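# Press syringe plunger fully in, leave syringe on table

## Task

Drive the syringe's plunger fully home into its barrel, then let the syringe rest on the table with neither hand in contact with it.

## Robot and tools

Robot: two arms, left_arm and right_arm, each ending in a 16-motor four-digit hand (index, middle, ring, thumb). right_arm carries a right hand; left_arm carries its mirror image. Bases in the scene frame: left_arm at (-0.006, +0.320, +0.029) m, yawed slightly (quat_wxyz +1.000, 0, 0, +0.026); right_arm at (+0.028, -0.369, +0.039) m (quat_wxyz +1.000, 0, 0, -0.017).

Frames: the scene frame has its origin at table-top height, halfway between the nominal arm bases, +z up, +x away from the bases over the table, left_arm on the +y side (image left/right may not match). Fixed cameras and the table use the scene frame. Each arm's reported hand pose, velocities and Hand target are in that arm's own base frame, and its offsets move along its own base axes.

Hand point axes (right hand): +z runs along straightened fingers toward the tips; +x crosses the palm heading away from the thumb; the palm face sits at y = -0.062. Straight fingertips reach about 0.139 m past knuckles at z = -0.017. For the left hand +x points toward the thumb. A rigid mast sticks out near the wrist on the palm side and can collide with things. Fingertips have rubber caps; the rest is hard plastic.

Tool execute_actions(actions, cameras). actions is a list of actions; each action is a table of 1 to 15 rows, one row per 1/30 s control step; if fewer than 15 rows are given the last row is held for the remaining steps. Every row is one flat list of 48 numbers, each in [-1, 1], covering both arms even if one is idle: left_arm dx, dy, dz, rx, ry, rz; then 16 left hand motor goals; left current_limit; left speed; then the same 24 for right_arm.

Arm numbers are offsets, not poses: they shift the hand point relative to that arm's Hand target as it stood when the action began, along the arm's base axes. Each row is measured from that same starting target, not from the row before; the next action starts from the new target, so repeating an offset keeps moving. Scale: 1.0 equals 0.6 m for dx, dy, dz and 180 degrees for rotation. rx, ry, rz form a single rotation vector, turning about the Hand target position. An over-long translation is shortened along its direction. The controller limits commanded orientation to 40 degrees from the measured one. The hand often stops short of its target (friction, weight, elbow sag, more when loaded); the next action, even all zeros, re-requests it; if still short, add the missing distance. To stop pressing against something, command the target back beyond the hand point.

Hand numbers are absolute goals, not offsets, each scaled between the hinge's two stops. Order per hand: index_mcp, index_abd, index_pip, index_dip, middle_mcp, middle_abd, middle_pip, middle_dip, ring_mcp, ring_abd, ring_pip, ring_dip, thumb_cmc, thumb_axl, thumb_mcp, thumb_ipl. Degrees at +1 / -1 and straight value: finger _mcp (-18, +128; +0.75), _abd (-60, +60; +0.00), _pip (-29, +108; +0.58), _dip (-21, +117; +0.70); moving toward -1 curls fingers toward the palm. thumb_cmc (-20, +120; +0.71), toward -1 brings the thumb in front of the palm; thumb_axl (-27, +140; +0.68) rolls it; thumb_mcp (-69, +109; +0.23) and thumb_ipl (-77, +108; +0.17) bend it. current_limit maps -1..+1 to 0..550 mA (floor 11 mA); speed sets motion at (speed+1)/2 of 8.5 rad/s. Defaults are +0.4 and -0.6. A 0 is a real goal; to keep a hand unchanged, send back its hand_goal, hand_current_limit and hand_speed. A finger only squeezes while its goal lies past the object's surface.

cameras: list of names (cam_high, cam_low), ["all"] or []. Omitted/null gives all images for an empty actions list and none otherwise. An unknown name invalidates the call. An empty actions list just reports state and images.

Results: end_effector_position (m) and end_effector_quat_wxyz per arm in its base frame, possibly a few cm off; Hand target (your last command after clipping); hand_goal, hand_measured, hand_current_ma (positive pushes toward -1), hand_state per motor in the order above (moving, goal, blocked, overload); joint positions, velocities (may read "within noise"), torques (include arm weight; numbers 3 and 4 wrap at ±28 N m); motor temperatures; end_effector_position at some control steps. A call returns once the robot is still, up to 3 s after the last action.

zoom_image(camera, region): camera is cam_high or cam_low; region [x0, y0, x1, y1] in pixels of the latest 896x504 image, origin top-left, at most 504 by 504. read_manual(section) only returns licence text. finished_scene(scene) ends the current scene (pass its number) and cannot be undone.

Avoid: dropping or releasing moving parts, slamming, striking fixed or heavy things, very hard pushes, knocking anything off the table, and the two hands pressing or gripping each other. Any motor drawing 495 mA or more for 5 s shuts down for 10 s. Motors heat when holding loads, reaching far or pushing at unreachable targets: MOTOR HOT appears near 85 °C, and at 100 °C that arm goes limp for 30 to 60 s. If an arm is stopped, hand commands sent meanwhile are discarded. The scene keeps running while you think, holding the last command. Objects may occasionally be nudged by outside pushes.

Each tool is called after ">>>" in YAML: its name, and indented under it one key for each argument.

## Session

>>> execute_actions:
  actions: []

>>> zoom_image:
  camera: "cam_high"
  region: [230, 50, 720, 390]

Scene clock: 0.00 s.
left_arm: end_effector_position=(+0.0246, -0.5205, +0.1419) hand_goal=(+0.754, +0.000, +0.576, +0.696, +0.754, +0.000, +0.576, +0.696, +0.754, +0.000, +0.576, +0.696, +0.714, +0.678, +0.226, +0.168) hand_measured=(+0.754, +0.000, +0.576, +0.696, +0.754, +0.000, +0.576, +0.696, +0.754, +0.000, +0.576, +0.696, +0.714, +0.678, +0.226, +0.168) hand_current_ma=(+0, +0, +0, +0, +0, +0, +0, +0, +0, +0, +0, +0, +0, +0, +0, +0) hand_state=(goal, goal, goal, goal, goal, goal, goal, goal, goal, goal, goal, goal, goal, goal, goal, goal) hand_current_limit=0.40 hand_speed=-0.60 end_effector_quat_wxyz=(+0.312, +0.843, -0.281, +0.336) | right_arm: end_effector_position=(+0.5182, +0.1183, +0.3331) hand_goal=(+0.754, +0.000, +0.576, +0.696, +0.754, +0.000, +0.576, +0.696, +0.754, +0.000, +0.576, +0.696, +0.714, +0.678, +0.226, +0.168) hand_measured=(+0.754, +0.000, +0.576, +0.696, +0.754, +0.000, +0.576, +0.696, +0.754, +0.000, +0.576, +0.696, +0.714, +0.678, +0.226, +0.168) hand_current_ma=(+0, +0, +0, +0, +0, +0, +0, +0, +0, +0, +0, +0, +0, +0, +0, +0) hand_state=(goal, goal, goal, goal, goal, goal, goal, goal, goal, goal, goal, overload, goal, goal, goal, goal) hand_current_limit=0.40 hand_speed=-0.60 end_effector_quat_wxyz=(+0.133, +0.369, +0.736, +0.552)
Joint positions: left_arm=[-1.568 1.36 0.57 0.109 -0.4 0.839] | right_arm=[0.001 1.201 0.802 -0.133 -0.794 -0.17]
Joint velocities: within noise
Joint torques (N m): no reading
Motor temperatures (°C): left_arm=[27 29 31 25 30 24] | right_arm=[26 28 37 27 32 27]
Heat: left arm: hottest elbow 31 °C; right arm: hottest elbow 37 °C.
Hand target: left_arm +0.0259, -0.5287, +0.1546; +0.324, +0.839, -0.273, +0.342 | right_arm +0.5223, +0.1191, +0.3444; +0.143, +0.359, +0.735, +0.557

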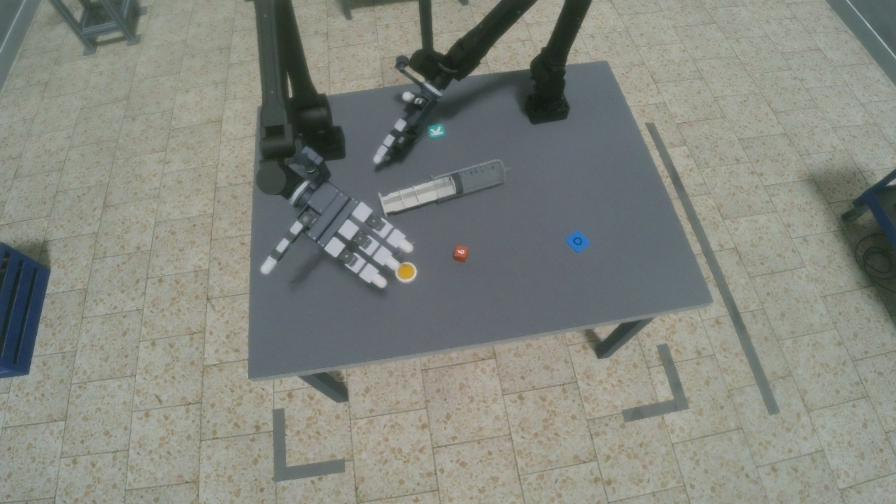

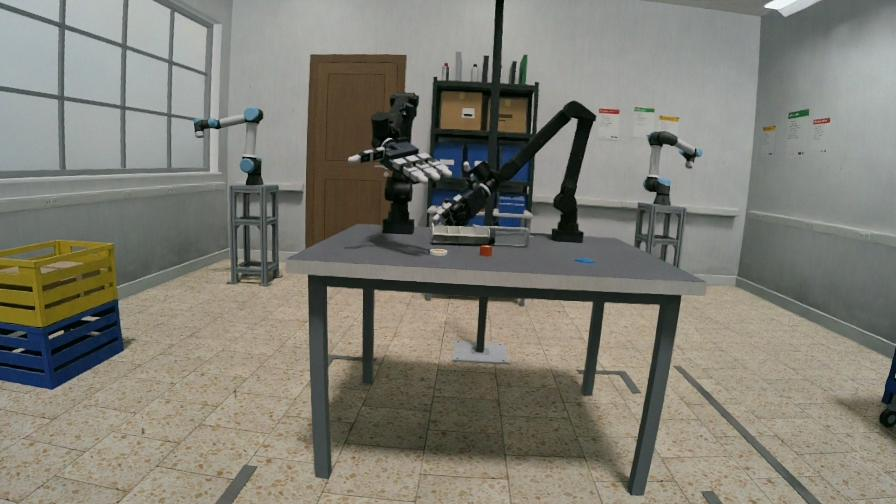

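Scaled by 1.029 from the camera's 896x504 image, which has a finer 1280x720 frame.

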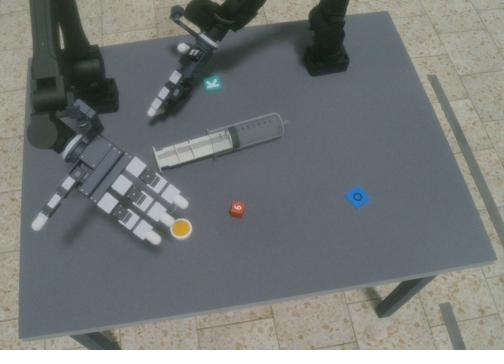

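>>> zoom_image:
  camera: "cam_high"
  region: [340, 110, 540, 230]

Scaled by 2.520 from the camera's 896x504 image, which has a finer 1280x720 frame.

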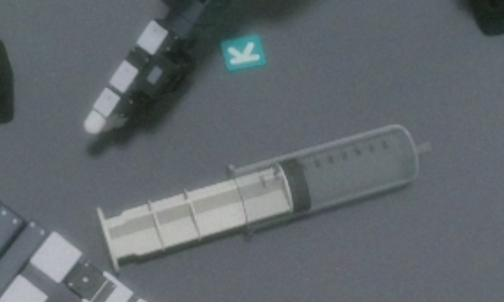

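>>> execute_actions:
  actions:
    - [[0,0.05,0.2,0.0685,0.0815,0.0728,0.754,0,0.576,0.696,0.754,0,0.576,0.696,0.754,0,0.576,0.696,0.714,0.678,0.226,0.168,0.4,-0.6,0,0,0,0,0,0,0.754,0,0.576,0.696,0.754,0,0.576,0.696,0.754,0,0.576,0.696,0.714,0.678,0.226,0.168,0.4,-0.6]]
    - [[0.081,0.16,0.03,0.0685,0.0815,0.0728,-0.89,0,-0.372,0.696,-0.89,0,-0.372,0.696,-0.89,0,0.576,0.696,0.714,0.678,0.226,0.168,0.4,-0.6,-0.05,0,-0.04,-0.1347,0.0202,0.1024,-0.89,0,-0.372,0.696,-0.89,0,-0.372,0.696,-0.89,0,0.576,0.696,0.714,0.678,0.226,0.168,0.4,-0.6]]
    - [[0.081,0.16,0,0.0685,0.0815,0.0728,-0.89,0,-0.372,0.696,-0.89,0,-0.372,0.696,-0.89,0,0.576,0.696,0.714,0.678,0.226,0.168,0.4,-0.6,-0.10,0,-0.08,-0.1347,0.0202,0.1024,-0.89,0,-0.372,0.696,-0.89,0,-0.372,0.696,-0.89,0,0.576,0.696,0.714,0.678,0.226,0.168,0.4,-0.6]]
    - [[0.081,0.16,0,0,0,0,-0.89,0,-0.372,0.696,-0.89,0,-0.372,0.696,-0.89,0,0.576,0.696,0.714,0.678,0.226,0.168,0.4,-0.6,-0.12,0.005,-0.1,-0.1347,0.0202,0.1024,-0.89,0,-0.372,0.696,-0.89,0,-0.372,0.696,-0.89,0,0.576,0.696,0.714,0.678,0.226,0.168,0.4,-0.6]]
    - [[0.08,0.123,-0.1,0,0,0,-0.89,0,-0.372,0.696,-0.89,0,-0.372,0.696,-0.89,0,0.576,0.696,0.714,0.678,0.226,0.168,0.4,-0.6,-0.133,0.007,-0.1,0,0,0,-0.89,0,-0.372,0.696,-0.89,0,-0.372,0.696,-0.89,0,0.576,0.696,0.714,0.678,0.226,0.168,0.4,-0.6]]
  cameras: ["all"]

Scene clock: 70.77 s.
left_arm: end_effector_position=(+0.2173, -0.1319, +0.2306) hand_goal=(-0.890, +0.000, -0.372, +0.696, -0.890, +0.000, -0.372, +0.696, -0.890, +0.000, +0.576, +0.696, +0.714, +0.678, +0.226, +0.168) hand_measured=(-0.880, -0.002, -0.370, +0.696, -0.878, -0.002, -0.370, +0.696, -0.876, -0.002, +0.576, +0.694, +0.716, +0.678, +0.222, +0.168) hand_current_ma=(+16, -1, +1, +0, +17, -1, +1, +0, +23, -1, +0, -1, +1, +0, -7, +0) hand_state=(goal, goal, goal, goal, goal, goal, goal, goal, goal, goal, goal, goal, goal, goal, goal, goal) hand_current_limit=0.40 hand_speed=-0.60 end_effector_quat_wxyz=(-0.010, +0.997, +0.072, -0.008) | right_arm: end_effector_position=(+0.2659, +0.1216, +0.1431) hand_goal=(-0.890, +0.000, -0.372, +0.696, -0.890, +0.000, -0.372, +0.696, -0.890, +0.000, +0.576, +0.696, +0.714, +0.678, +0.226, +0.168) hand_measured=(-0.882, +0.002, -0.370, +0.696, -0.880, +0.002, -0.370, +0.696, -0.876, +0.002, +0.578, +0.696, +0.714, +0.678, +0.222, +0.168) hand_current_ma=(+1, +0, +0, +0, +2, +0, +0, +0, +4, +0, +0, +0, +0, +0, +0, +0) hand_state=(goal, goal, goal, goal, goal, goal, goal, goal, goal, goal, goal, overload, goal, goal, goal, goal) hand_current_limit=0.40 hand_speed=-0.60 end_effector_quat_wxyz=(-0.020, -0.102, +0.995, -0.002)
Joint positions: left_arm=[-0.281 0.823 0.89 -1.66 -0.012 1.146] | right_arm=[0.133 1.088 0.807 -1.329 0.004 -1.643]
Joint torques (N m): left_arm=[0.44 -2.26 7.23 0.99 0.66 0.16] | right_arm=[-0.56 -3.84 11.79 0.85 -0.38 0.06]
Motor temperatures (°C): left_arm=[26 30 36 25 29 24] | right_arm=[26 29 52 28 32 27]
Heat: left arm: hottest elbow 36 °C; right arm: hottest elbow 52 °C.
Hand target: left_arm +0.2197, -0.1369, +0.2326; +0.000, +0.998, +0.060, -0.001 | right_arm +0.2805, +0.1264, +0.1525; +0.000, -0.102, +0.995, +0.000
Off the commanded pose: left_arm 0.006 m, 2 deg | right_arm 0.018 m, 2 deg.
Step readings (end_effector_position of left_arm | right_arm):
0: (+0.0246, -0.5205, +0.1419) | (+0.5182, +0.1183, +0.3331)
1: (+0.0263, -0.5178, +0.1457) | (+0.5182, +0.1183, +0.3331)
2: (+0.0253, -0.5086, +0.1491) | (+0.5182, +0.1183, +0.3331)
4: (+0.0265, -0.4887, +0.1803) | (+0.5182, +0.1183, +0.3331)
8: (+0.0255, -0.4786, +0.2650) | (+0.5182, +0.1183, +0.3331)
15: (+0.0248, -0.4932, +0.2772) | (+0.5182, +0.1183, +0.3331)
16: (+0.0257, -0.4863, +0.2684) | (+0.5120, +0.1222, +0.3297)
17: (+0.0258, -0.4676, +0.2535) | (+0.5046, +0.1235, +0.3238)
19: (+0.0406, -0.4262, +0.2426) | (+0.4947, +0.1193, +0.3051)
23: (+0.0713, -0.3888, +0.2584) | (+0.4871, +0.1108, +0.2893)
30: (+0.0724, -0.3909, +0.2722) | (+0.4885, +0.1184, +0.3126)
31: (+0.0705, -0.3845, +0.2693) | (+0.4849, +0.1156, +0.3028)
32: (+0.0679, -0.3655, +0.2624) | (+0.4769, +0.1097, +0.2876)
34: (+0.0890, -0.3263, +0.2571) | (+0.4483, +0.1064, +0.2628)
38: (+0.1262, -0.2932, +0.2621) | (+0.4265, +0.1083, +0.2516)
45: (+0.1234, -0.2955, +0.2664) | (+0.4277, +0.1140, +0.2629)
46: (+0.1263, -0.2930, +0.2671) | (+0.4223, +0.1041, +0.2474)
47: (+0.1376, -0.2822, +0.2671) | (+0.4123, +0.0934, +0.2304)
49: (+0.1624, -0.2458, +0.2722) | (+0.3857, +0.0924, +0.2134)
53: (+0.1843, -0.2029, +0.2962) | (+0.3645, +0.1211, +0.2096)
60: (+0.1743, -0.2069, +0.2970) | (+0.3610, +0.1250, +0.2092)
61: (+0.1764, -0.2044, +0.2889) | (+0.3561, +0.1243, +0.1980)
62: (+0.1884, -0.1915, +0.2792) | (+0.3488, +0.1239, +0.1894)
64: (+0.2069, -0.1527, +0.2550) | (+0.3021, +0.1214, +0.1621)
68: (+0.2261, -0.1225, +0.2315) | (+0.2614, +0.1208, +0.1414)
75: (+0.2192, -0.1311, +0.2306) | (+0.2658, +0.1216, +0.1431)

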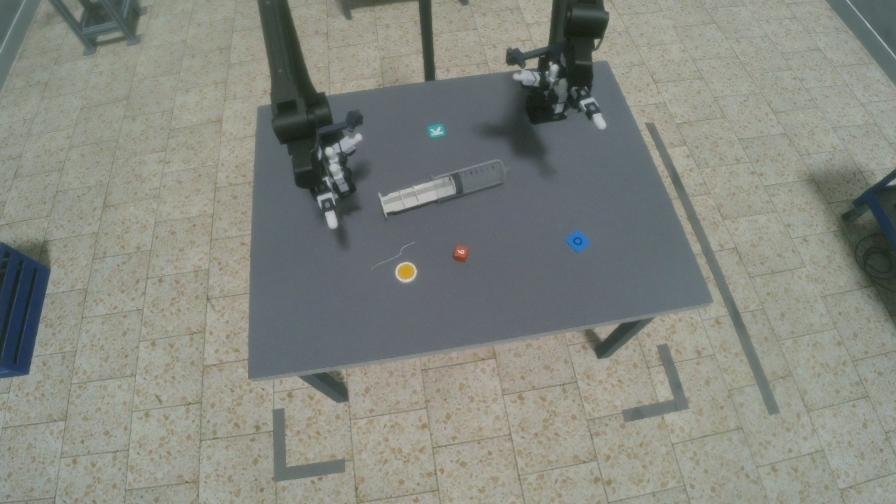

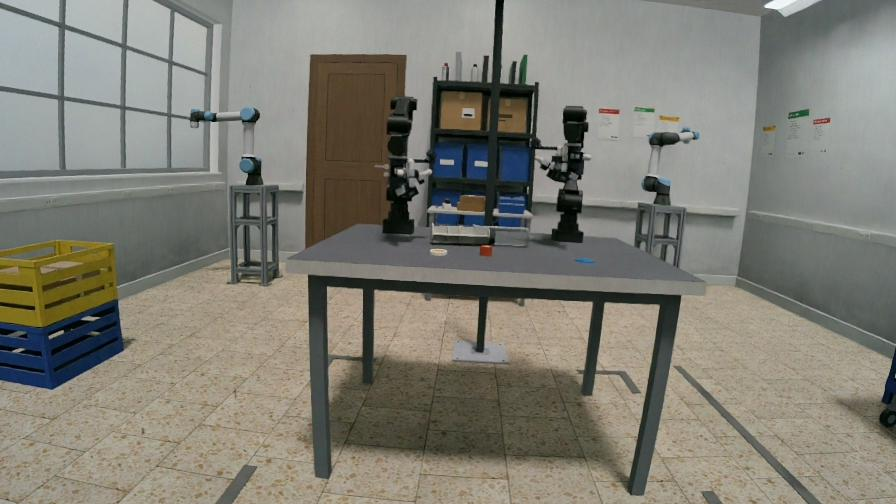

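>>> execute_actions:
  actions:
    - [[0,0,-0.184,0,0,0,-0.89,0,-0.372,0.696,-0.89,0,-0.372,0.696,-0.89,0,0.576,0.696,0.714,0.678,0.226,0.168,0.5,-0.6,0,0,-0.119,0,0,0,-0.89,0,-0.372,0.696,-0.89,0,-0.372,0.696,-0.89,0,0.576,0.696,0.714,0.678,0.226,0.168,0.5,-0.6]]
    - [[0,0,-0.184,0,0,0,-0.89,0,-0.372,0.696,-0.89,0,-0.372,0.696,-0.89,0,0.576,0.696,0.714,0.678,0.226,0.168,0.5,-0.6,0,0,-0.119,0,0,0,-0.89,0,-0.372,0.696,-0.89,0,-0.372,0.696,-0.89,0,0.576,0.696,0.714,0.678,0.226,0.168,0.5,-0.6]]
  cameras: ["all"]

>>> zoom_image:
  camera: "cam_high"
  region: [330, 150, 410, 230]

>>> zoom_image:
  camera: "cam_high"
  region: [480, 110, 580, 190]

>>> zoom_image:
  camera: "cam_low"
  region: [380, 170, 600, 270]

Scene clock: 83.77 s.
left_arm: end_effector_position=(+0.2097, -0.1303, +0.0052) hand_goal=(-0.890, +0.000, -0.372, +0.696, -0.890, +0.000, -0.372, +0.696, -0.890, +0.000, +0.576, +0.696, +0.714, +0.678, +0.226, +0.168) hand_measured=(-0.882, +0.000, -0.370, +0.696, -0.882, +0.000, -0.370, +0.696, -0.880, +0.000, +0.576, +0.694, +0.714, +0.678, +0.222, +0.168) hand_current_ma=(+9, +0, +1, +0, +9, +0, +1, +0, +16, +0, +0, -1, +0, +0, -6, +0) hand_state=(goal, goal, goal, goal, goal, goal, goal, goal, goal, goal, goal, goal, goal, goal, goal, goal) hand_current_limit=0.50 hand_speed=-0.60 end_effector_quat_wxyz=(-0.011, +0.998, +0.066, -0.015) | right_arm: end_effector_position=(+0.2708, +0.1219, +0.0052) hand_goal=(-0.890, +0.000, -0.372, +0.696, -0.890, +0.000, -0.372, +0.696, -0.890, +0.000, +0.576, +0.696, +0.714, +0.678, +0.226, +0.168) hand_measured=(-0.882, +0.002, -0.370, +0.696, -0.884, +0.002, -0.370, +0.696, -0.880, +0.000, +0.578, +0.696, +0.714, +0.678, +0.222, +0.168) hand_current_ma=(+1, +0, +0, +0, +1, +0, +0, +0, +2, +0, +0, +0, +0, +0, +0, +0) hand_state=(goal, goal, goal, goal, goal, goal, goal, goal, goal, goal, goal, overload, goal, goal, goal, goal) hand_current_limit=0.50 hand_speed=-0.60 end_effector_quat_wxyz=(-0.017, -0.102, +0.995, -0.003)
Joint positions: left_arm=[-0.28 1.05 0.379 -0.934 -0.011 1.158] | right_arm=[0.133 1.329 0.577 -0.852 0.005 -1.641]
Joint torques (N m): left_arm=[0.5 -3.14 6.58 0.95 0.69 0.06] | right_arm=[-0.67 -5.71 7.6 0.92 -0.43 0.05]
Heat: left arm: hottest elbow 36 °C; right arm: hottest elbow 51 °C.
Hand target: left_arm +0.2196, -0.1368, +0.0117; +0.000, +0.998, +0.060, -0.001 | right_arm +0.2806, +0.1264, +0.0098; +0.000, -0.102, +0.995, +0.000
Off the commanded pose: left_arm 0.014 m, 2 deg | right_arm 0.012 m, 2 deg.
Step readings (end_effector_position of left_arm | right_arm):
0: (+0.2173, -0.1319, +0.2306) | (+0.2659, +0.1216, +0.1431)
1: (+0.2156, -0.1325, +0.2158) | (+0.2681, +0.1223, +0.1376)
2: (+0.2271, -0.1366, +0.2026) | (+0.2764, +0.1230, +0.1295)
4: (+0.2171, -0.1323, +0.1615) | (+0.2767, +0.1230, +0.1067)
8: (+0.2012, -0.1285, +0.1125) | (+0.2673, +0.1218, +0.0773)
15: (+0.2104, -0.1305, +0.1122) | (+0.2710, +0.1222, +0.0756)
16: (+0.2080, -0.1308, +0.1005) | (+0.2733, +0.1227, +0.0699)
17: (+0.2212, -0.1341, +0.0900) | (+0.2814, +0.1234, +0.0616)
19: (+0.2146, -0.1316, +0.0580) | (+0.2805, +0.1232, +0.0391)
23: (+0.1979, -0.1275, +0.0100) | (+0.2663, +0.1215, +0.0071)
30: (+0.2090, -0.1301, +0.0050) | (+0.2707, +0.1219, +0.0051)

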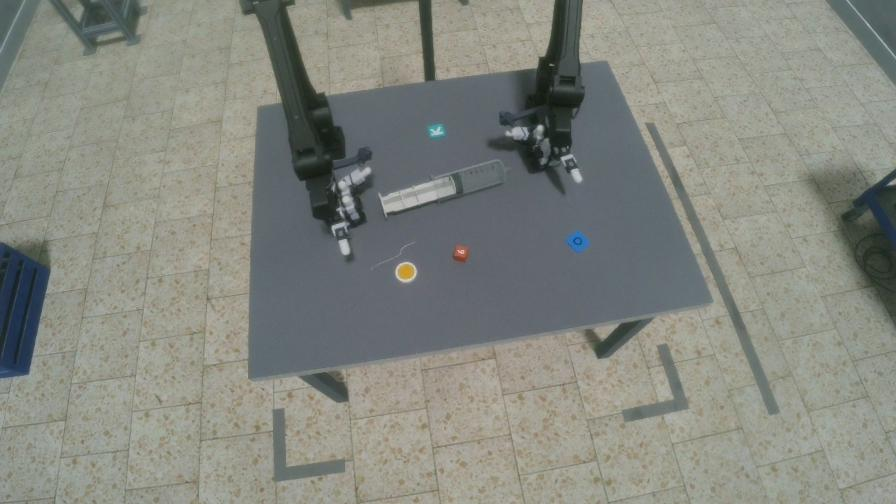

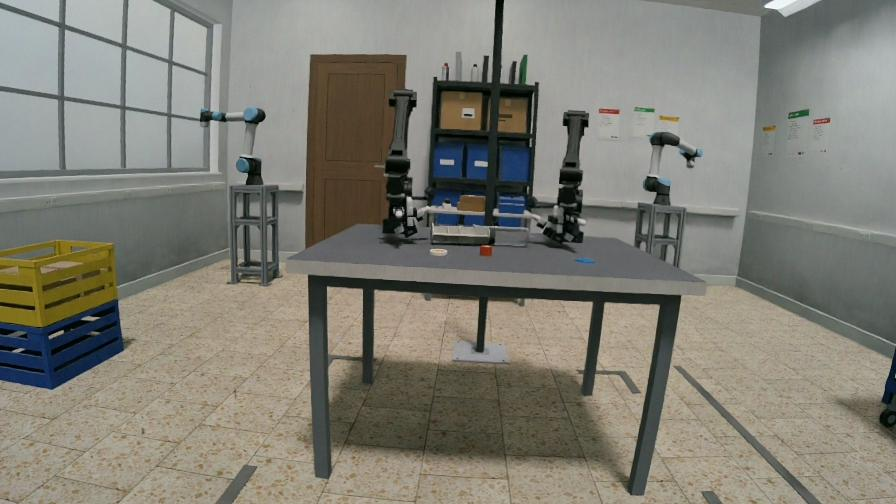

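Scaled by 6.300 from the camera's 896x504 image, which has a finer 1280x720 frame.

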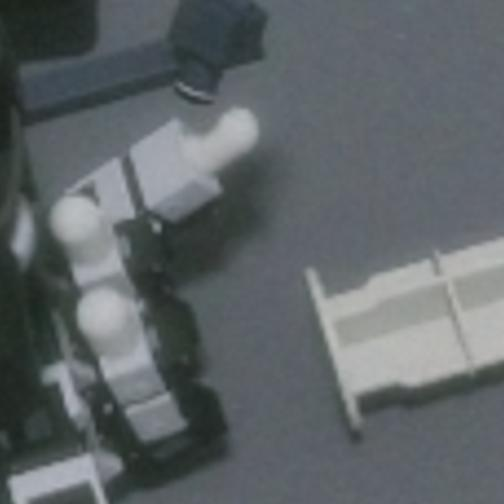

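Scaled by 5.040 from the camera's 896x504 image, which has a finer 1280x720 frame.

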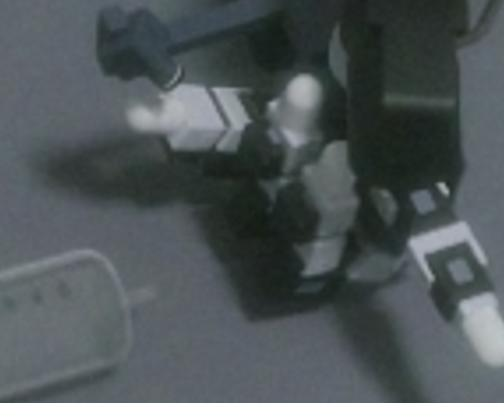

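Scaled by 2.291 from the camera's 896x504 image, which has a finer 1280x720 frame.

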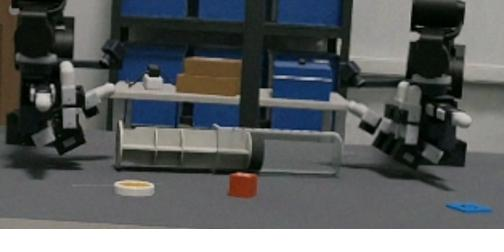

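>>> execute_actions:
  actions:
    - [[0.034,-0.09,0,0,0,0,-0.89,0,-0.372,0.696,-0.89,0,-0.372,0.696,-0.89,0,0.576,0.696,0.714,0.678,0.226,0.168,0.6,-0.6,-0.012,0.07,0,0,0,0,-0.89,0,-0.372,0.696,-0.89,0,-0.372,0.696,-0.89,0,0.576,0.696,0.714,0.678,0.226,0.168,0.6,-0.6]]
  cameras: ["all"]

>>> zoom_image:
  camera: "cam_high"
  region: [350, 150, 430, 230]

>>> zoom_image:
  camera: "cam_high"
  region: [480, 110, 580, 190]

>>> zoom_image:
  camera: "cam_low"
  region: [380, 170, 600, 270]

Scene clock: 113.57 s.
left_arm: end_effector_position=(+0.2195, -0.1800, +0.0015) hand_goal=(-0.890, +0.000, -0.372, +0.696, -0.890, +0.000, -0.372, +0.696, -0.890, +0.000, +0.576, +0.696, +0.714, +0.678, +0.226, +0.168) hand_measured=(-0.884, +0.000, -0.372, +0.696, -0.884, +0.000, -0.370, +0.696, -0.880, +0.002, +0.576, +0.694, +0.714, +0.678, +0.222, +0.168) hand_current_ma=(+8, +0, +0, +0, +8, +0, +1, +0, +15, +1, +0, -1, +0, +0, -6, +0) hand_state=(goal, goal, goal, goal, goal, goal, goal, goal, goal, goal, goal, goal, goal, goal, goal, goal) hand_current_limit=0.60 hand_speed=-0.60 end_effector_quat_wxyz=(-0.012, +0.998, +0.057, -0.020) | right_arm: end_effector_position=(+0.2607, +0.1662, +0.0058) hand_goal=(-0.890, +0.000, -0.372, +0.696, -0.890, +0.000, -0.372, +0.696, -0.890, +0.000, +0.576, +0.696, +0.714, +0.678, +0.226, +0.168) hand_measured=(-0.882, +0.002, -0.370, +0.696, -0.884, +0.002, -0.370, +0.696, -0.880, +0.000, +0.578, +0.696, +0.714, +0.678, +0.222, +0.168) hand_current_ma=(+1, +0, +0, +0, +1, +0, +0, +0, +2, +0, +0, +0, +0, +0, +0, +0) hand_state=(goal, goal, goal, goal, goal, goal, goal, goal, goal, goal, goal, overload, goal, goal, goal, goal) hand_current_limit=0.60 hand_speed=-0.60 end_effector_quat_wxyz=(-0.014, -0.109, +0.994, -0.004)
Joint positions: left_arm=[-0.481 1.174 0.446 -0.89 0 0.976] | right_arm=[0.299 1.326 0.577 -0.851 0.002 -1.49]
Joint torques (N m): left_arm=[0.67 -3.49 7.82 0.99 0.16 -0.1] | right_arm=[-1.85 -5.13 8.1 0.96 -0.31 0.06]
Heat: left arm: hottest elbow 35 °C; right arm: hottest elbow 48 °C.
Hand target: left_arm +0.2400, -0.1908, +0.0118; +0.000, +0.998, +0.060, -0.001 | right_arm +0.2734, +0.1683, +0.0097; +0.000, -0.102, +0.995, +0.000
Off the commanded pose: left_arm 0.025 m, 3 deg | right_arm 0.013 m, 2 deg.
Step readings (end_effector_position of left_arm | right_arm):
0: (+0.2097, -0.1303, +0.0052) | (+0.2708, +0.1219, +0.0052)
1: (+0.2090, -0.1348, +0.0054) | (+0.2703, +0.1251, +0.0053)
2: (+0.2076, -0.1447, +0.0051) | (+0.2696, +0.1326, +0.0057)
4: (+0.2047, -0.1650, +0.0042) | (+0.2633, +0.1515, +0.0060)
8: (+0.2133, -0.1828, +0.0031) | (+0.2566, +0.1669, +0.0062)
15: (+0.2188, -0.1803, +0.0015) | (+0.2600, +0.1663, +0.0058)

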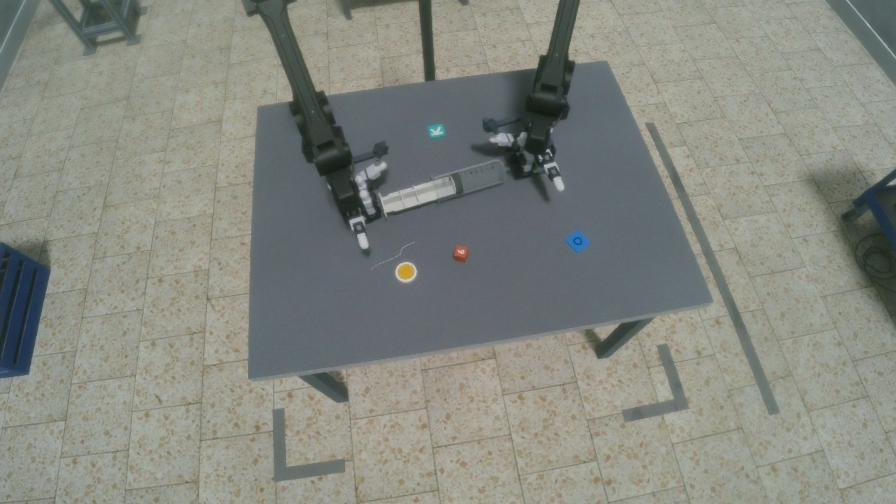

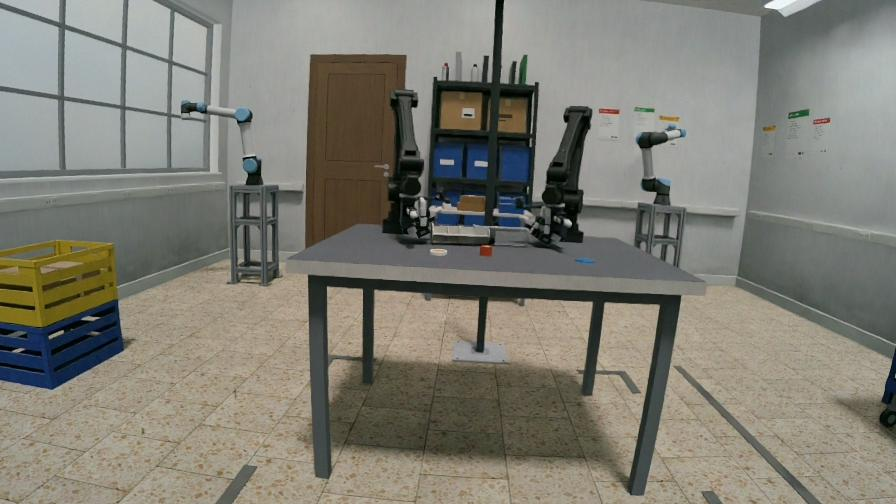

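Scaled by 6.300 from the camera's 896x504 image, which has a finer 1280x720 frame.

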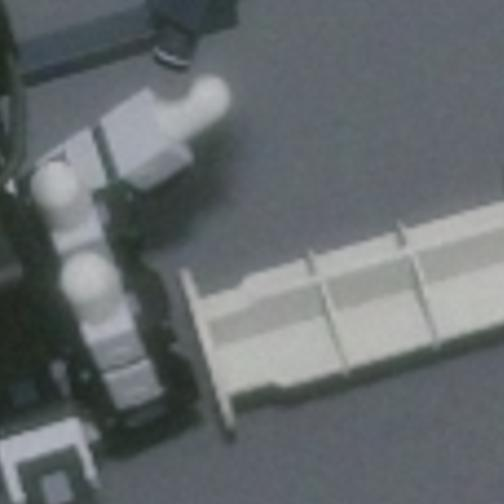

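Scaled by 5.040 from the camera's 896x504 image, which has a finer 1280x720 frame.

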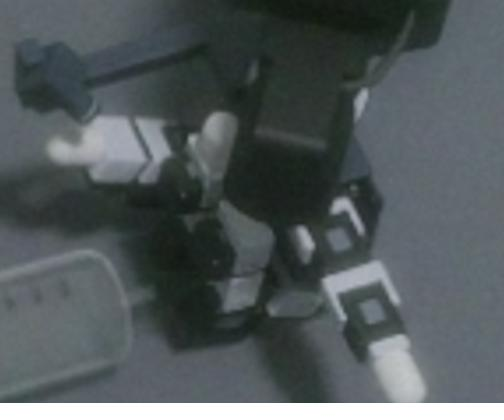

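Scaled by 2.291 from the camera's 896x504 image, which has a finer 1280x720 frame.

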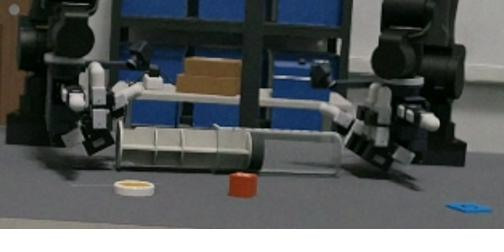

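>>> execute_actions:
  actions:
    - [[0.028,-0.05,0.005,0,0,0,-0.89,0,-0.372,0.696,-0.89,0,-0.372,0.696,-0.89,0,0.576,0.696,0.714,0.678,0.226,0.168,0.6,-0.6,0,0,0,0,0,0,-0.89,0,-0.372,0.696,-0.89,0,-0.372,0.696,-0.89,0,0.576,0.696,0.714,0.678,0.226,0.168,0.6,-0.6]]
    - [[0.008,-0.03,0.01,0,0,0,-0.89,0,-0.372,0.696,-0.89,0,-0.372,0.696,-0.89,0,0.576,0.696,0.714,0.678,0.226,0.168,0.6,-0.6,-0.004,0.08,0.005,0,0,0,-0.89,0,-0.372,0.696,-0.89,0,-0.372,0.696,-0.89,0,0.576,0.696,0.714,0.678,0.226,0.168,0.6,-0.6]]
  cameras: ["all"]

>>> zoom_image:
  camera: "cam_high"
  region: [340, 110, 540, 230]

>>> zoom_image:
  camera: "cam_high"
  region: [480, 110, 580, 190]

>>> zoom_image:
  camera: "cam_low"
  region: [380, 170, 600, 270]

Scene clock: 133.27 s.
left_arm: end_effector_position=(+0.2348, -0.2047, +0.0004) hand_goal=(-0.890, +0.000, -0.372, +0.696, -0.890, +0.000, -0.372, +0.696, -0.890, +0.000, +0.576, +0.696, +0.714, +0.678, +0.226, +0.168) hand_measured=(-0.882, +0.000, -0.372, +0.696, -0.924, +0.000, -0.370, +0.696, -0.880, +0.000, +0.576, +0.694, +0.712, +0.678, +0.222, +0.168) hand_current_ma=(+9, +0, +0, +0, -73, +0, +1, +0, +15, +0, +0, -1, -1, +0, -6, +0) hand_state=(goal, goal, goal, goal, blocked, goal, goal, goal, goal, goal, goal, goal, goal, goal, goal, goal) hand_current_limit=0.60 hand_speed=-0.60 end_effector_quat_wxyz=(-0.037, +0.997, +0.061, -0.025) | right_arm: end_effector_position=(+0.2647, +0.1866, +0.0038) hand_goal=(-0.890, +0.000, -0.372, +0.696, -0.890, +0.000, -0.372, +0.696, -0.890, +0.000, +0.576, +0.696, +0.714, +0.678, +0.226, +0.168) hand_measured=(-0.884, +0.002, -0.370, +0.696, -0.902, +0.002, -0.370, +0.696, -0.880, +0.000, +0.578, +0.696, +0.714, +0.678, +0.222, +0.168) hand_current_ma=(+1, +0, +0, +0, -3, +0, +0, +0, +2, +0, +0, +0, +0, +0, +0, +0) hand_state=(goal, goal, goal, goal, goal, goal, goal, goal, goal, goal, goal, overload, goal, goal, goal, goal) hand_current_limit=0.60 hand_speed=-0.60 end_effector_quat_wxyz=(-0.007, -0.090, +0.996, -0.024)
Joint positions: left_arm=[-0.568 1.274 0.533 -0.914 -0.031 0.879] | right_arm=[0.395 1.343 0.596 -0.852 0.042 -1.356]
Joint torques (N m): left_arm=[-1.49 -5.01 9.66 1.26 1.54 -0.17] | right_arm=[3.37 -4.19 10.09 0.51 -1.82 0.19]
Motor temperatures (°C): left_arm=[26 30 36 25 29 24] | right_arm=[26 29 47 27 31 27]
Heat: left arm: hottest elbow 36 °C; right arm: hottest elbow 47 °C.
Hand target: left_arm +0.2616, -0.2388, +0.0208; +0.000, +0.998, +0.060, -0.001 | right_arm +0.2709, +0.2163, +0.0127; +0.000, -0.102, +0.995, +0.000
Off the commanded pose: left_arm 0.048 m, 5 deg | right_arm 0.032 m, 3 deg.
Step readings (end_effector_position of left_arm | right_arm):
0: (+0.2195, -0.1800, +0.0015) | (+0.2607, +0.1662, +0.0058)
1: (+0.2199, -0.1830, +0.0023) | (+0.2607, +0.1662, +0.0058)
2: (+0.2219, -0.1864, +0.0017) | (+0.2607, +0.1662, +0.0058)
4: (+0.2260, -0.1968, +0.0023) | (+0.2607, +0.1662, +0.0058)
8: (+0.2376, -0.2088, +0.0056) | (+0.2607, +0.1662, +0.0058)
15: (+0.2400, -0.2086, +0.0058) | (+0.2607, +0.1662, +0.0058)
16: (+0.2403, -0.2104, +0.0065) | (+0.2595, +0.1699, +0.0060)
17: (+0.2404, -0.2117, +0.0061) | (+0.2594, +0.1758, +0.0059)
19: (+0.2366, -0.2088, +0.0030) | (+0.2629, +0.1834, +0.0057)
23: (+0.2345, -0.2048, +0.0004) | (+0.2642, +0.1868, +0.0046)
30: (+0.2347, -0.2047, +0.0004) | (+0.2647, +0.1866, +0.0038)

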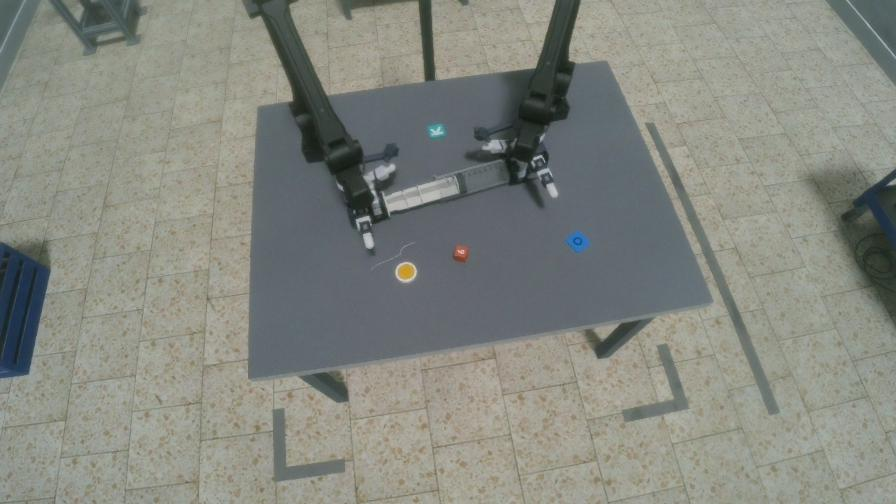

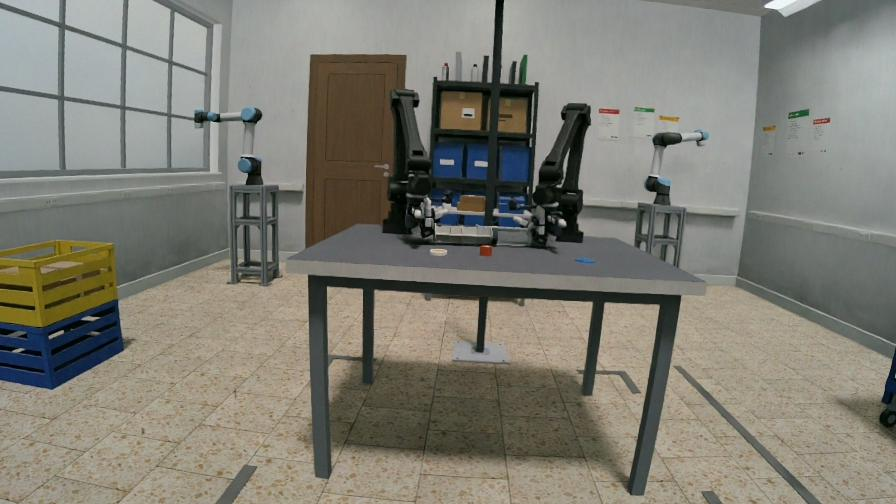

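Scaled by 2.520 from the camera's 896x504 image, which has a finer 1280x720 frame.

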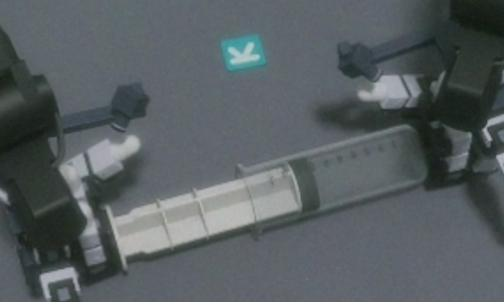

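Scaled by 5.040 from the camera's 896x504 image, which has a finer 1280x720 frame.

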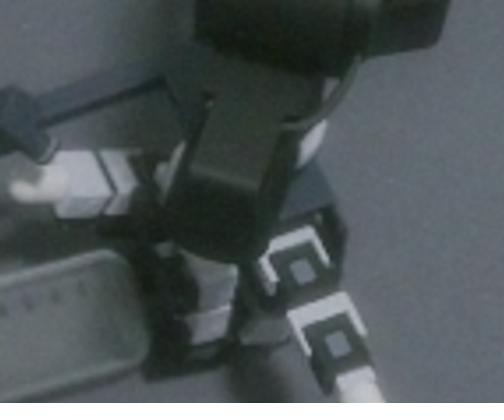

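Scaled by 2.291 from the camera's 896x504 image, which has a finer 1280x720 frame.

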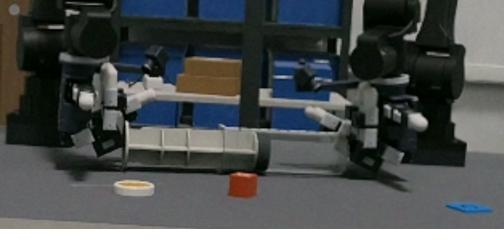

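>>> execute_actions:
  actions:
    - [[0.008,-0.04,0.01,0,0,0,-0.89,0,-0.372,0.696,-0.89,0,-0.372,0.696,-0.89,0,0.576,0.696,0.714,0.678,0.226,0.168,0.7,-0.6,-0.01,0.07,0.005,0,0,0,-0.89,0,-0.372,0.696,-0.89,0,-0.372,0.696,-0.89,0,0.576,0.696,0.714,0.678,0.226,0.168,0.7,-0.6]]
  cameras: ["all"]

>>> zoom_image:
  camera: "cam_high"
  region: [340, 110, 540, 230]

>>> zoom_image:
  camera: "cam_low"
  region: [380, 170, 600, 270]

Scene clock: 153.93 s.
left_arm: end_effector_position=(+0.2276, -0.2089, -0.0031) hand_goal=(-0.890, +0.000, -0.372, +0.696, -0.890, +0.000, -0.372, +0.696, -0.890, +0.000, +0.576, +0.696, +0.714, +0.678, +0.226, +0.168) hand_measured=(-0.882, +0.000, -0.372, +0.696, -0.894, +0.000, -0.370, +0.696, -0.880, +0.000, +0.576, +0.694, +0.714, +0.678, +0.222, +0.168) hand_current_ma=(+9, +0, +0, +0, -5, +0, +2, +0, +15, +0, +0, -1, -1, +0, -6, +0) hand_state=(goal, goal, goal, goal, goal, goal, goal, goal, goal, goal, goal, goal, goal, goal, goal, goal) hand_current_limit=0.70 hand_speed=-0.60 end_effector_quat_wxyz=(-0.059, +0.996, +0.063, -0.035) | right_arm: end_effector_position=(+0.2522, +0.2251, +0.0021) hand_goal=(-0.890, +0.000, -0.372, +0.696, -0.890, +0.000, -0.372, +0.696, -0.890, +0.000, +0.576, +0.696, +0.714, +0.678, +0.226, +0.168) hand_measured=(-0.884, +0.002, -0.370, +0.696, -0.898, +0.002, -0.372, +0.696, -0.880, +0.000, +0.578, +0.696, +0.714, +0.678, +0.222, +0.168) hand_current_ma=(+1, +0, +0, +0, -1, +0, +0, +0, +2, +0, +0, +0, +0, +0, +0, +0) hand_state=(goal, goal, goal, goal, goal, goal, goal, goal, goal, goal, goal, overload, goal, goal, goal, goal) hand_current_limit=0.70 hand_speed=-0.60 end_effector_quat_wxyz=(-0.013, -0.098, +0.995, -0.033)
Joint positions: left_arm=[-0.615 1.296 0.548 -0.951 -0.048 0.825] | right_arm=[0.54 1.376 0.627 -0.874 0.048 -1.226]
Joint torques (N m): left_arm=[-2.26 -5.07 11.93 1.61 2.38 -0.15] | right_arm=[2.08 -5.19 11.18 0.91 -2.05 0.2]
Heat: left arm: hottest elbow 36 °C; right arm: hottest elbow 48 °C.
Hand target: left_arm +0.2665, -0.2629, +0.0268; +0.000, +0.998, +0.060, +0.000 | right_arm +0.2650, +0.2583, +0.0157; +0.000, -0.102, +0.995, +0.000
Off the commanded pose: left_arm 0.073 m, 8 deg | right_arm 0.038 m, 4 deg.
Step readings (end_effector_position of left_arm | right_arm):
0: (+0.2348, -0.2047, +0.0004) | (+0.2647, +0.1866, +0.0038)
1: (+0.2345, -0.2049, +0.0005) | (+0.2646, +0.1882, +0.0037)
2: (+0.2331, -0.2026, -0.0009) | (+0.2628, +0.1901, +0.0030)
4: (+0.2273, -0.2028, -0.0041) | (+0.2558, +0.2030, +0.0031)
8: (+0.2253, -0.2071, -0.0047) | (+0.2500, +0.2233, +0.0025)
15: (+0.2276, -0.2088, -0.0031) | (+0.2519, +0.2252, +0.0021)

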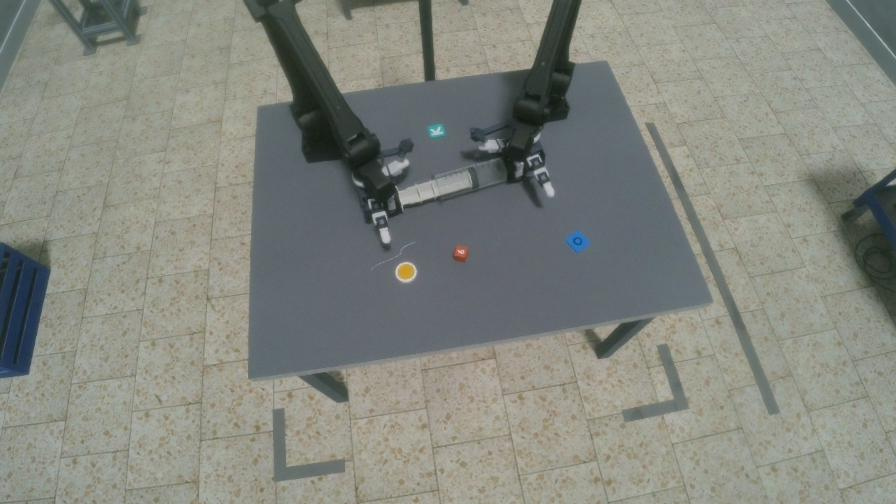

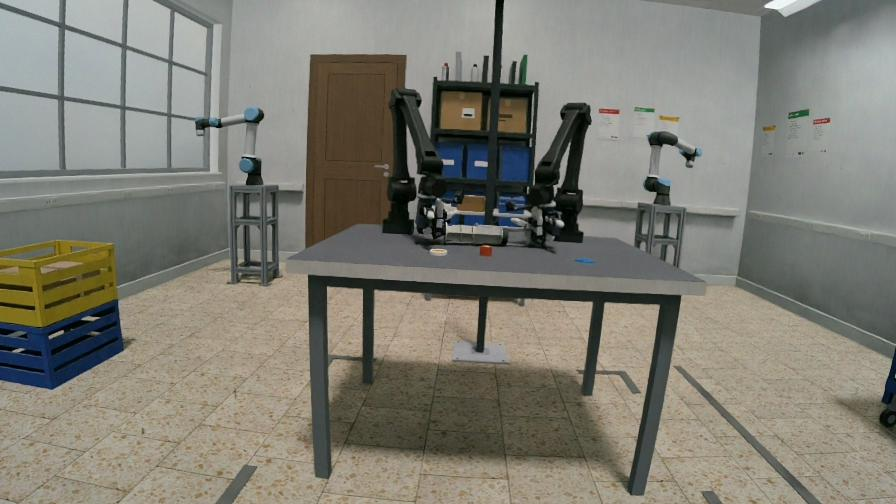

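Scaled by 2.520 from the camera's 896x504 image, which has a finer 1280x720 frame.

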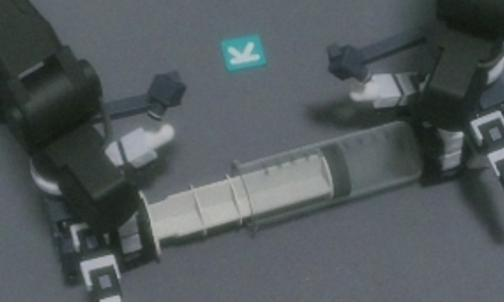

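Scaled by 2.291 from the camera's 896x504 image, which has a finer 1280x720 frame.

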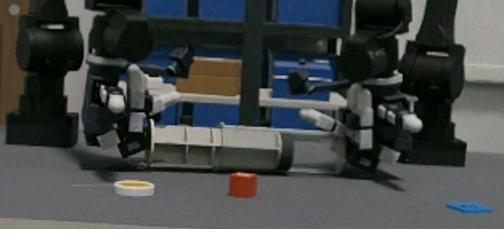

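>>> execute_actions:
  actions:
    - [[0.003,-0.008,0.002,0,0,0,-0.89,0,-0.372,0.696,-0.89,0,-0.372,0.696,-0.89,0,0.576,0.696,0.714,0.678,0.226,0.168,0.7,-0.6,-0.012,0.06,0.002,0,0,0,-0.89,0,-0.372,0.696,-0.89,0,-0.372,0.696,-0.89,0,0.576,0.696,0.714,0.678,0.226,0.168,0.7,-0.6]]
    - [[0.003,-0.008,0.002,0,0,0,-0.89,0,-0.372,0.696,-0.89,0,-0.372,0.696,-0.89,0,0.576,0.696,0.714,0.678,0.226,0.168,0.7,-0.6,-0.012,0.06,0.002,0,0,0,-0.89,0,-0.372,0.696,-0.89,0,-0.372,0.696,-0.89,0,0.576,0.696,0.714,0.678,0.226,0.168,0.7,-0.6]]
  cameras: ["all"]

>>> zoom_image:
  camera: "cam_high"
  region: [380, 110, 540, 230]

>>> zoom_image:
  camera: "cam_low"
  region: [400, 170, 600, 270]

Scene clock: 169.10 s.
left_arm: end_effector_position=(+0.2312, -0.2162, -0.0021) hand_goal=(-0.890, +0.000, -0.372, +0.696, -0.890, +0.000, -0.372, +0.696, -0.890, +0.000, +0.576, +0.696, +0.714, +0.678, +0.226, +0.168) hand_measured=(-0.882, +0.000, -0.372, +0.696, -0.884, +0.000, -0.370, +0.696, -0.880, +0.000, +0.576, +0.694, +0.714, +0.678, +0.222, +0.168) hand_current_ma=(+9, +0, +0, +0, +8, +0, +2, +0, +15, +0, +0, -1, -1, +0, -6, +0) hand_state=(goal, goal, goal, goal, goal, goal, goal, goal, goal, goal, goal, goal, goal, goal, goal, goal) hand_current_limit=0.70 hand_speed=-0.60 end_effector_quat_wxyz=(-0.061, +0.995, +0.065, -0.035) | right_arm: end_effector_position=(+0.2382, +0.2887, +0.0009) hand_goal=(-0.890, +0.000, -0.372, +0.696, -0.890, +0.000, -0.372, +0.696, -0.890, +0.000, +0.576, +0.696, +0.714, +0.678, +0.226, +0.168) hand_measured=(-0.882, +0.002, -0.370, +0.696, -0.896, +0.002, -0.372, +0.696, -0.880, +0.000, +0.578, +0.696, +0.714, +0.678, +0.222, +0.168) hand_current_ma=(+1, +0, +0, +0, -1, +0, +0, +0, +2, +0, +0, +0, +0, +0, +0, +0) hand_state=(goal, goal, goal, goal, goal, goal, goal, goal, goal, goal, goal, overload, goal, goal, goal, goal) hand_current_limit=0.70 hand_speed=-0.60 end_effector_quat_wxyz=(-0.015, -0.098, +0.994, -0.039)
Joint positions: left_arm=[-0.633 1.315 0.57 -0.957 -0.048 0.805] | right_arm=[0.739 1.454 0.706 -0.894 0.043 -1.026]
Joint torques (N m): left_arm=[-2.32 -5.42 12.08 1.62 2.35 -0.15] | right_arm=[2.02 -6.12 12.4 1.16 -1.87 0.17]
Motor temperatures (°C): left_arm=[26 30 39 25 32 24] | right_arm=[26 29 49 27 37 27]
Heat: left arm: hottest elbow 39 °C; right arm: hottest elbow 49 °C.
Hand target: left_arm +0.2701, -0.2725, +0.0292; +0.000, +0.998, +0.060, +0.000 | right_arm +0.2505, +0.3303, +0.0181; +0.000, -0.102, +0.995, +0.000
Off the commanded pose: left_arm 0.075 m, 8 deg | right_arm 0.047 m, 5 deg.
Step readings (end_effector_position of left_arm | right_arm):
0: (+0.2276, -0.2089, -0.0031) | (+0.2522, +0.2251, +0.0021)
1: (+0.2278, -0.2093, -0.0030) | (+0.2517, +0.2268, +0.0022)
2: (+0.2283, -0.2098, -0.0029) | (+0.2504, +0.2317, +0.0022)
4: (+0.2283, -0.2106, -0.0031) | (+0.2457, +0.2438, +0.0022)
8: (+0.2289, -0.2116, -0.0030) | (+0.2439, +0.2568, +0.0017)
15: (+0.2297, -0.2126, -0.0026) | (+0.2451, +0.2570, +0.0014)
16: (+0.2297, -0.2128, -0.0025) | (+0.2447, +0.2587, +0.0018)
17: (+0.2300, -0.2135, -0.0024) | (+0.2434, +0.2631, +0.0016)
19: (+0.2302, -0.2143, -0.0026) | (+0.2386, +0.2748, +0.0013)
23: (+0.2303, -0.2151, -0.0026) | (+0.2370, +0.2884, +0.0011)
30: (+0.2311, -0.2160, -0.0023) | (+0.2380, +0.2887, +0.0009)

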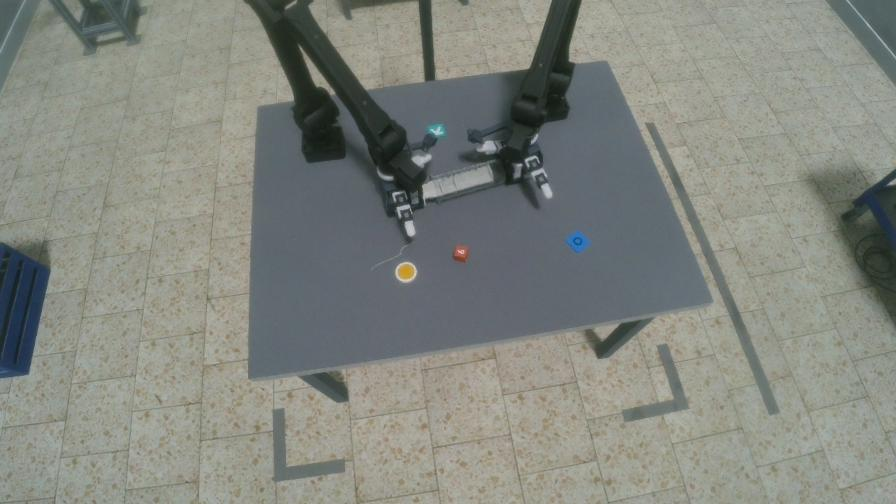

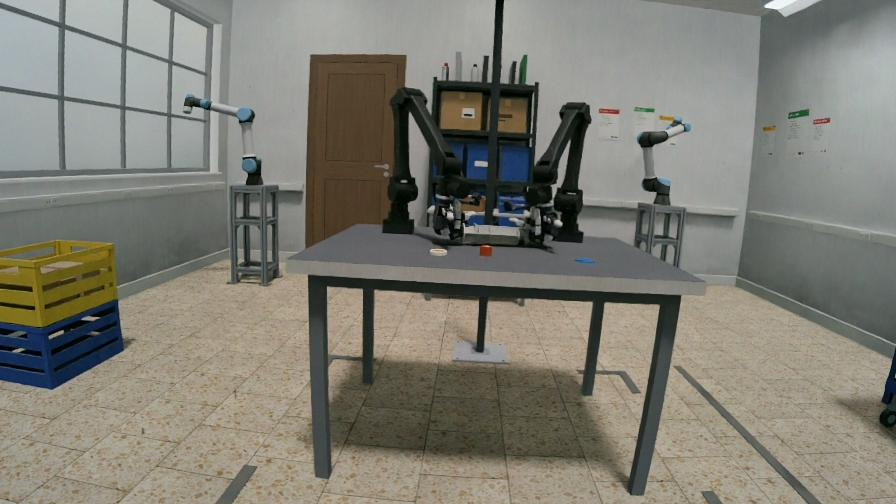

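Scaled by 3.150 from the camera's 896x504 image, which has a finer 1280x720 frame.

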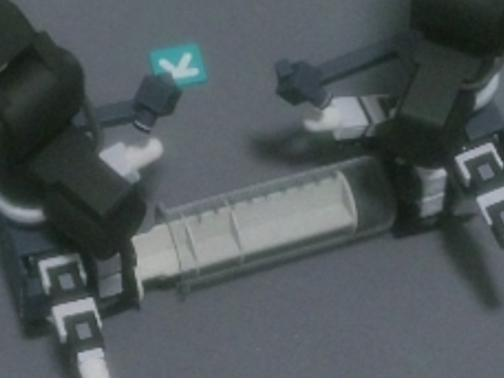

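Scaled by 2.520 from the camera's 896x504 image, which has a finer 1280x720 frame.

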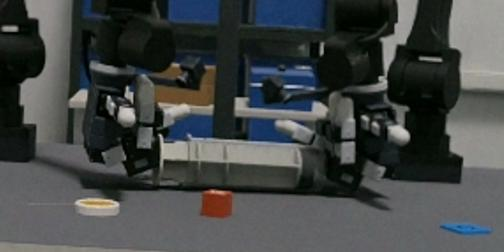

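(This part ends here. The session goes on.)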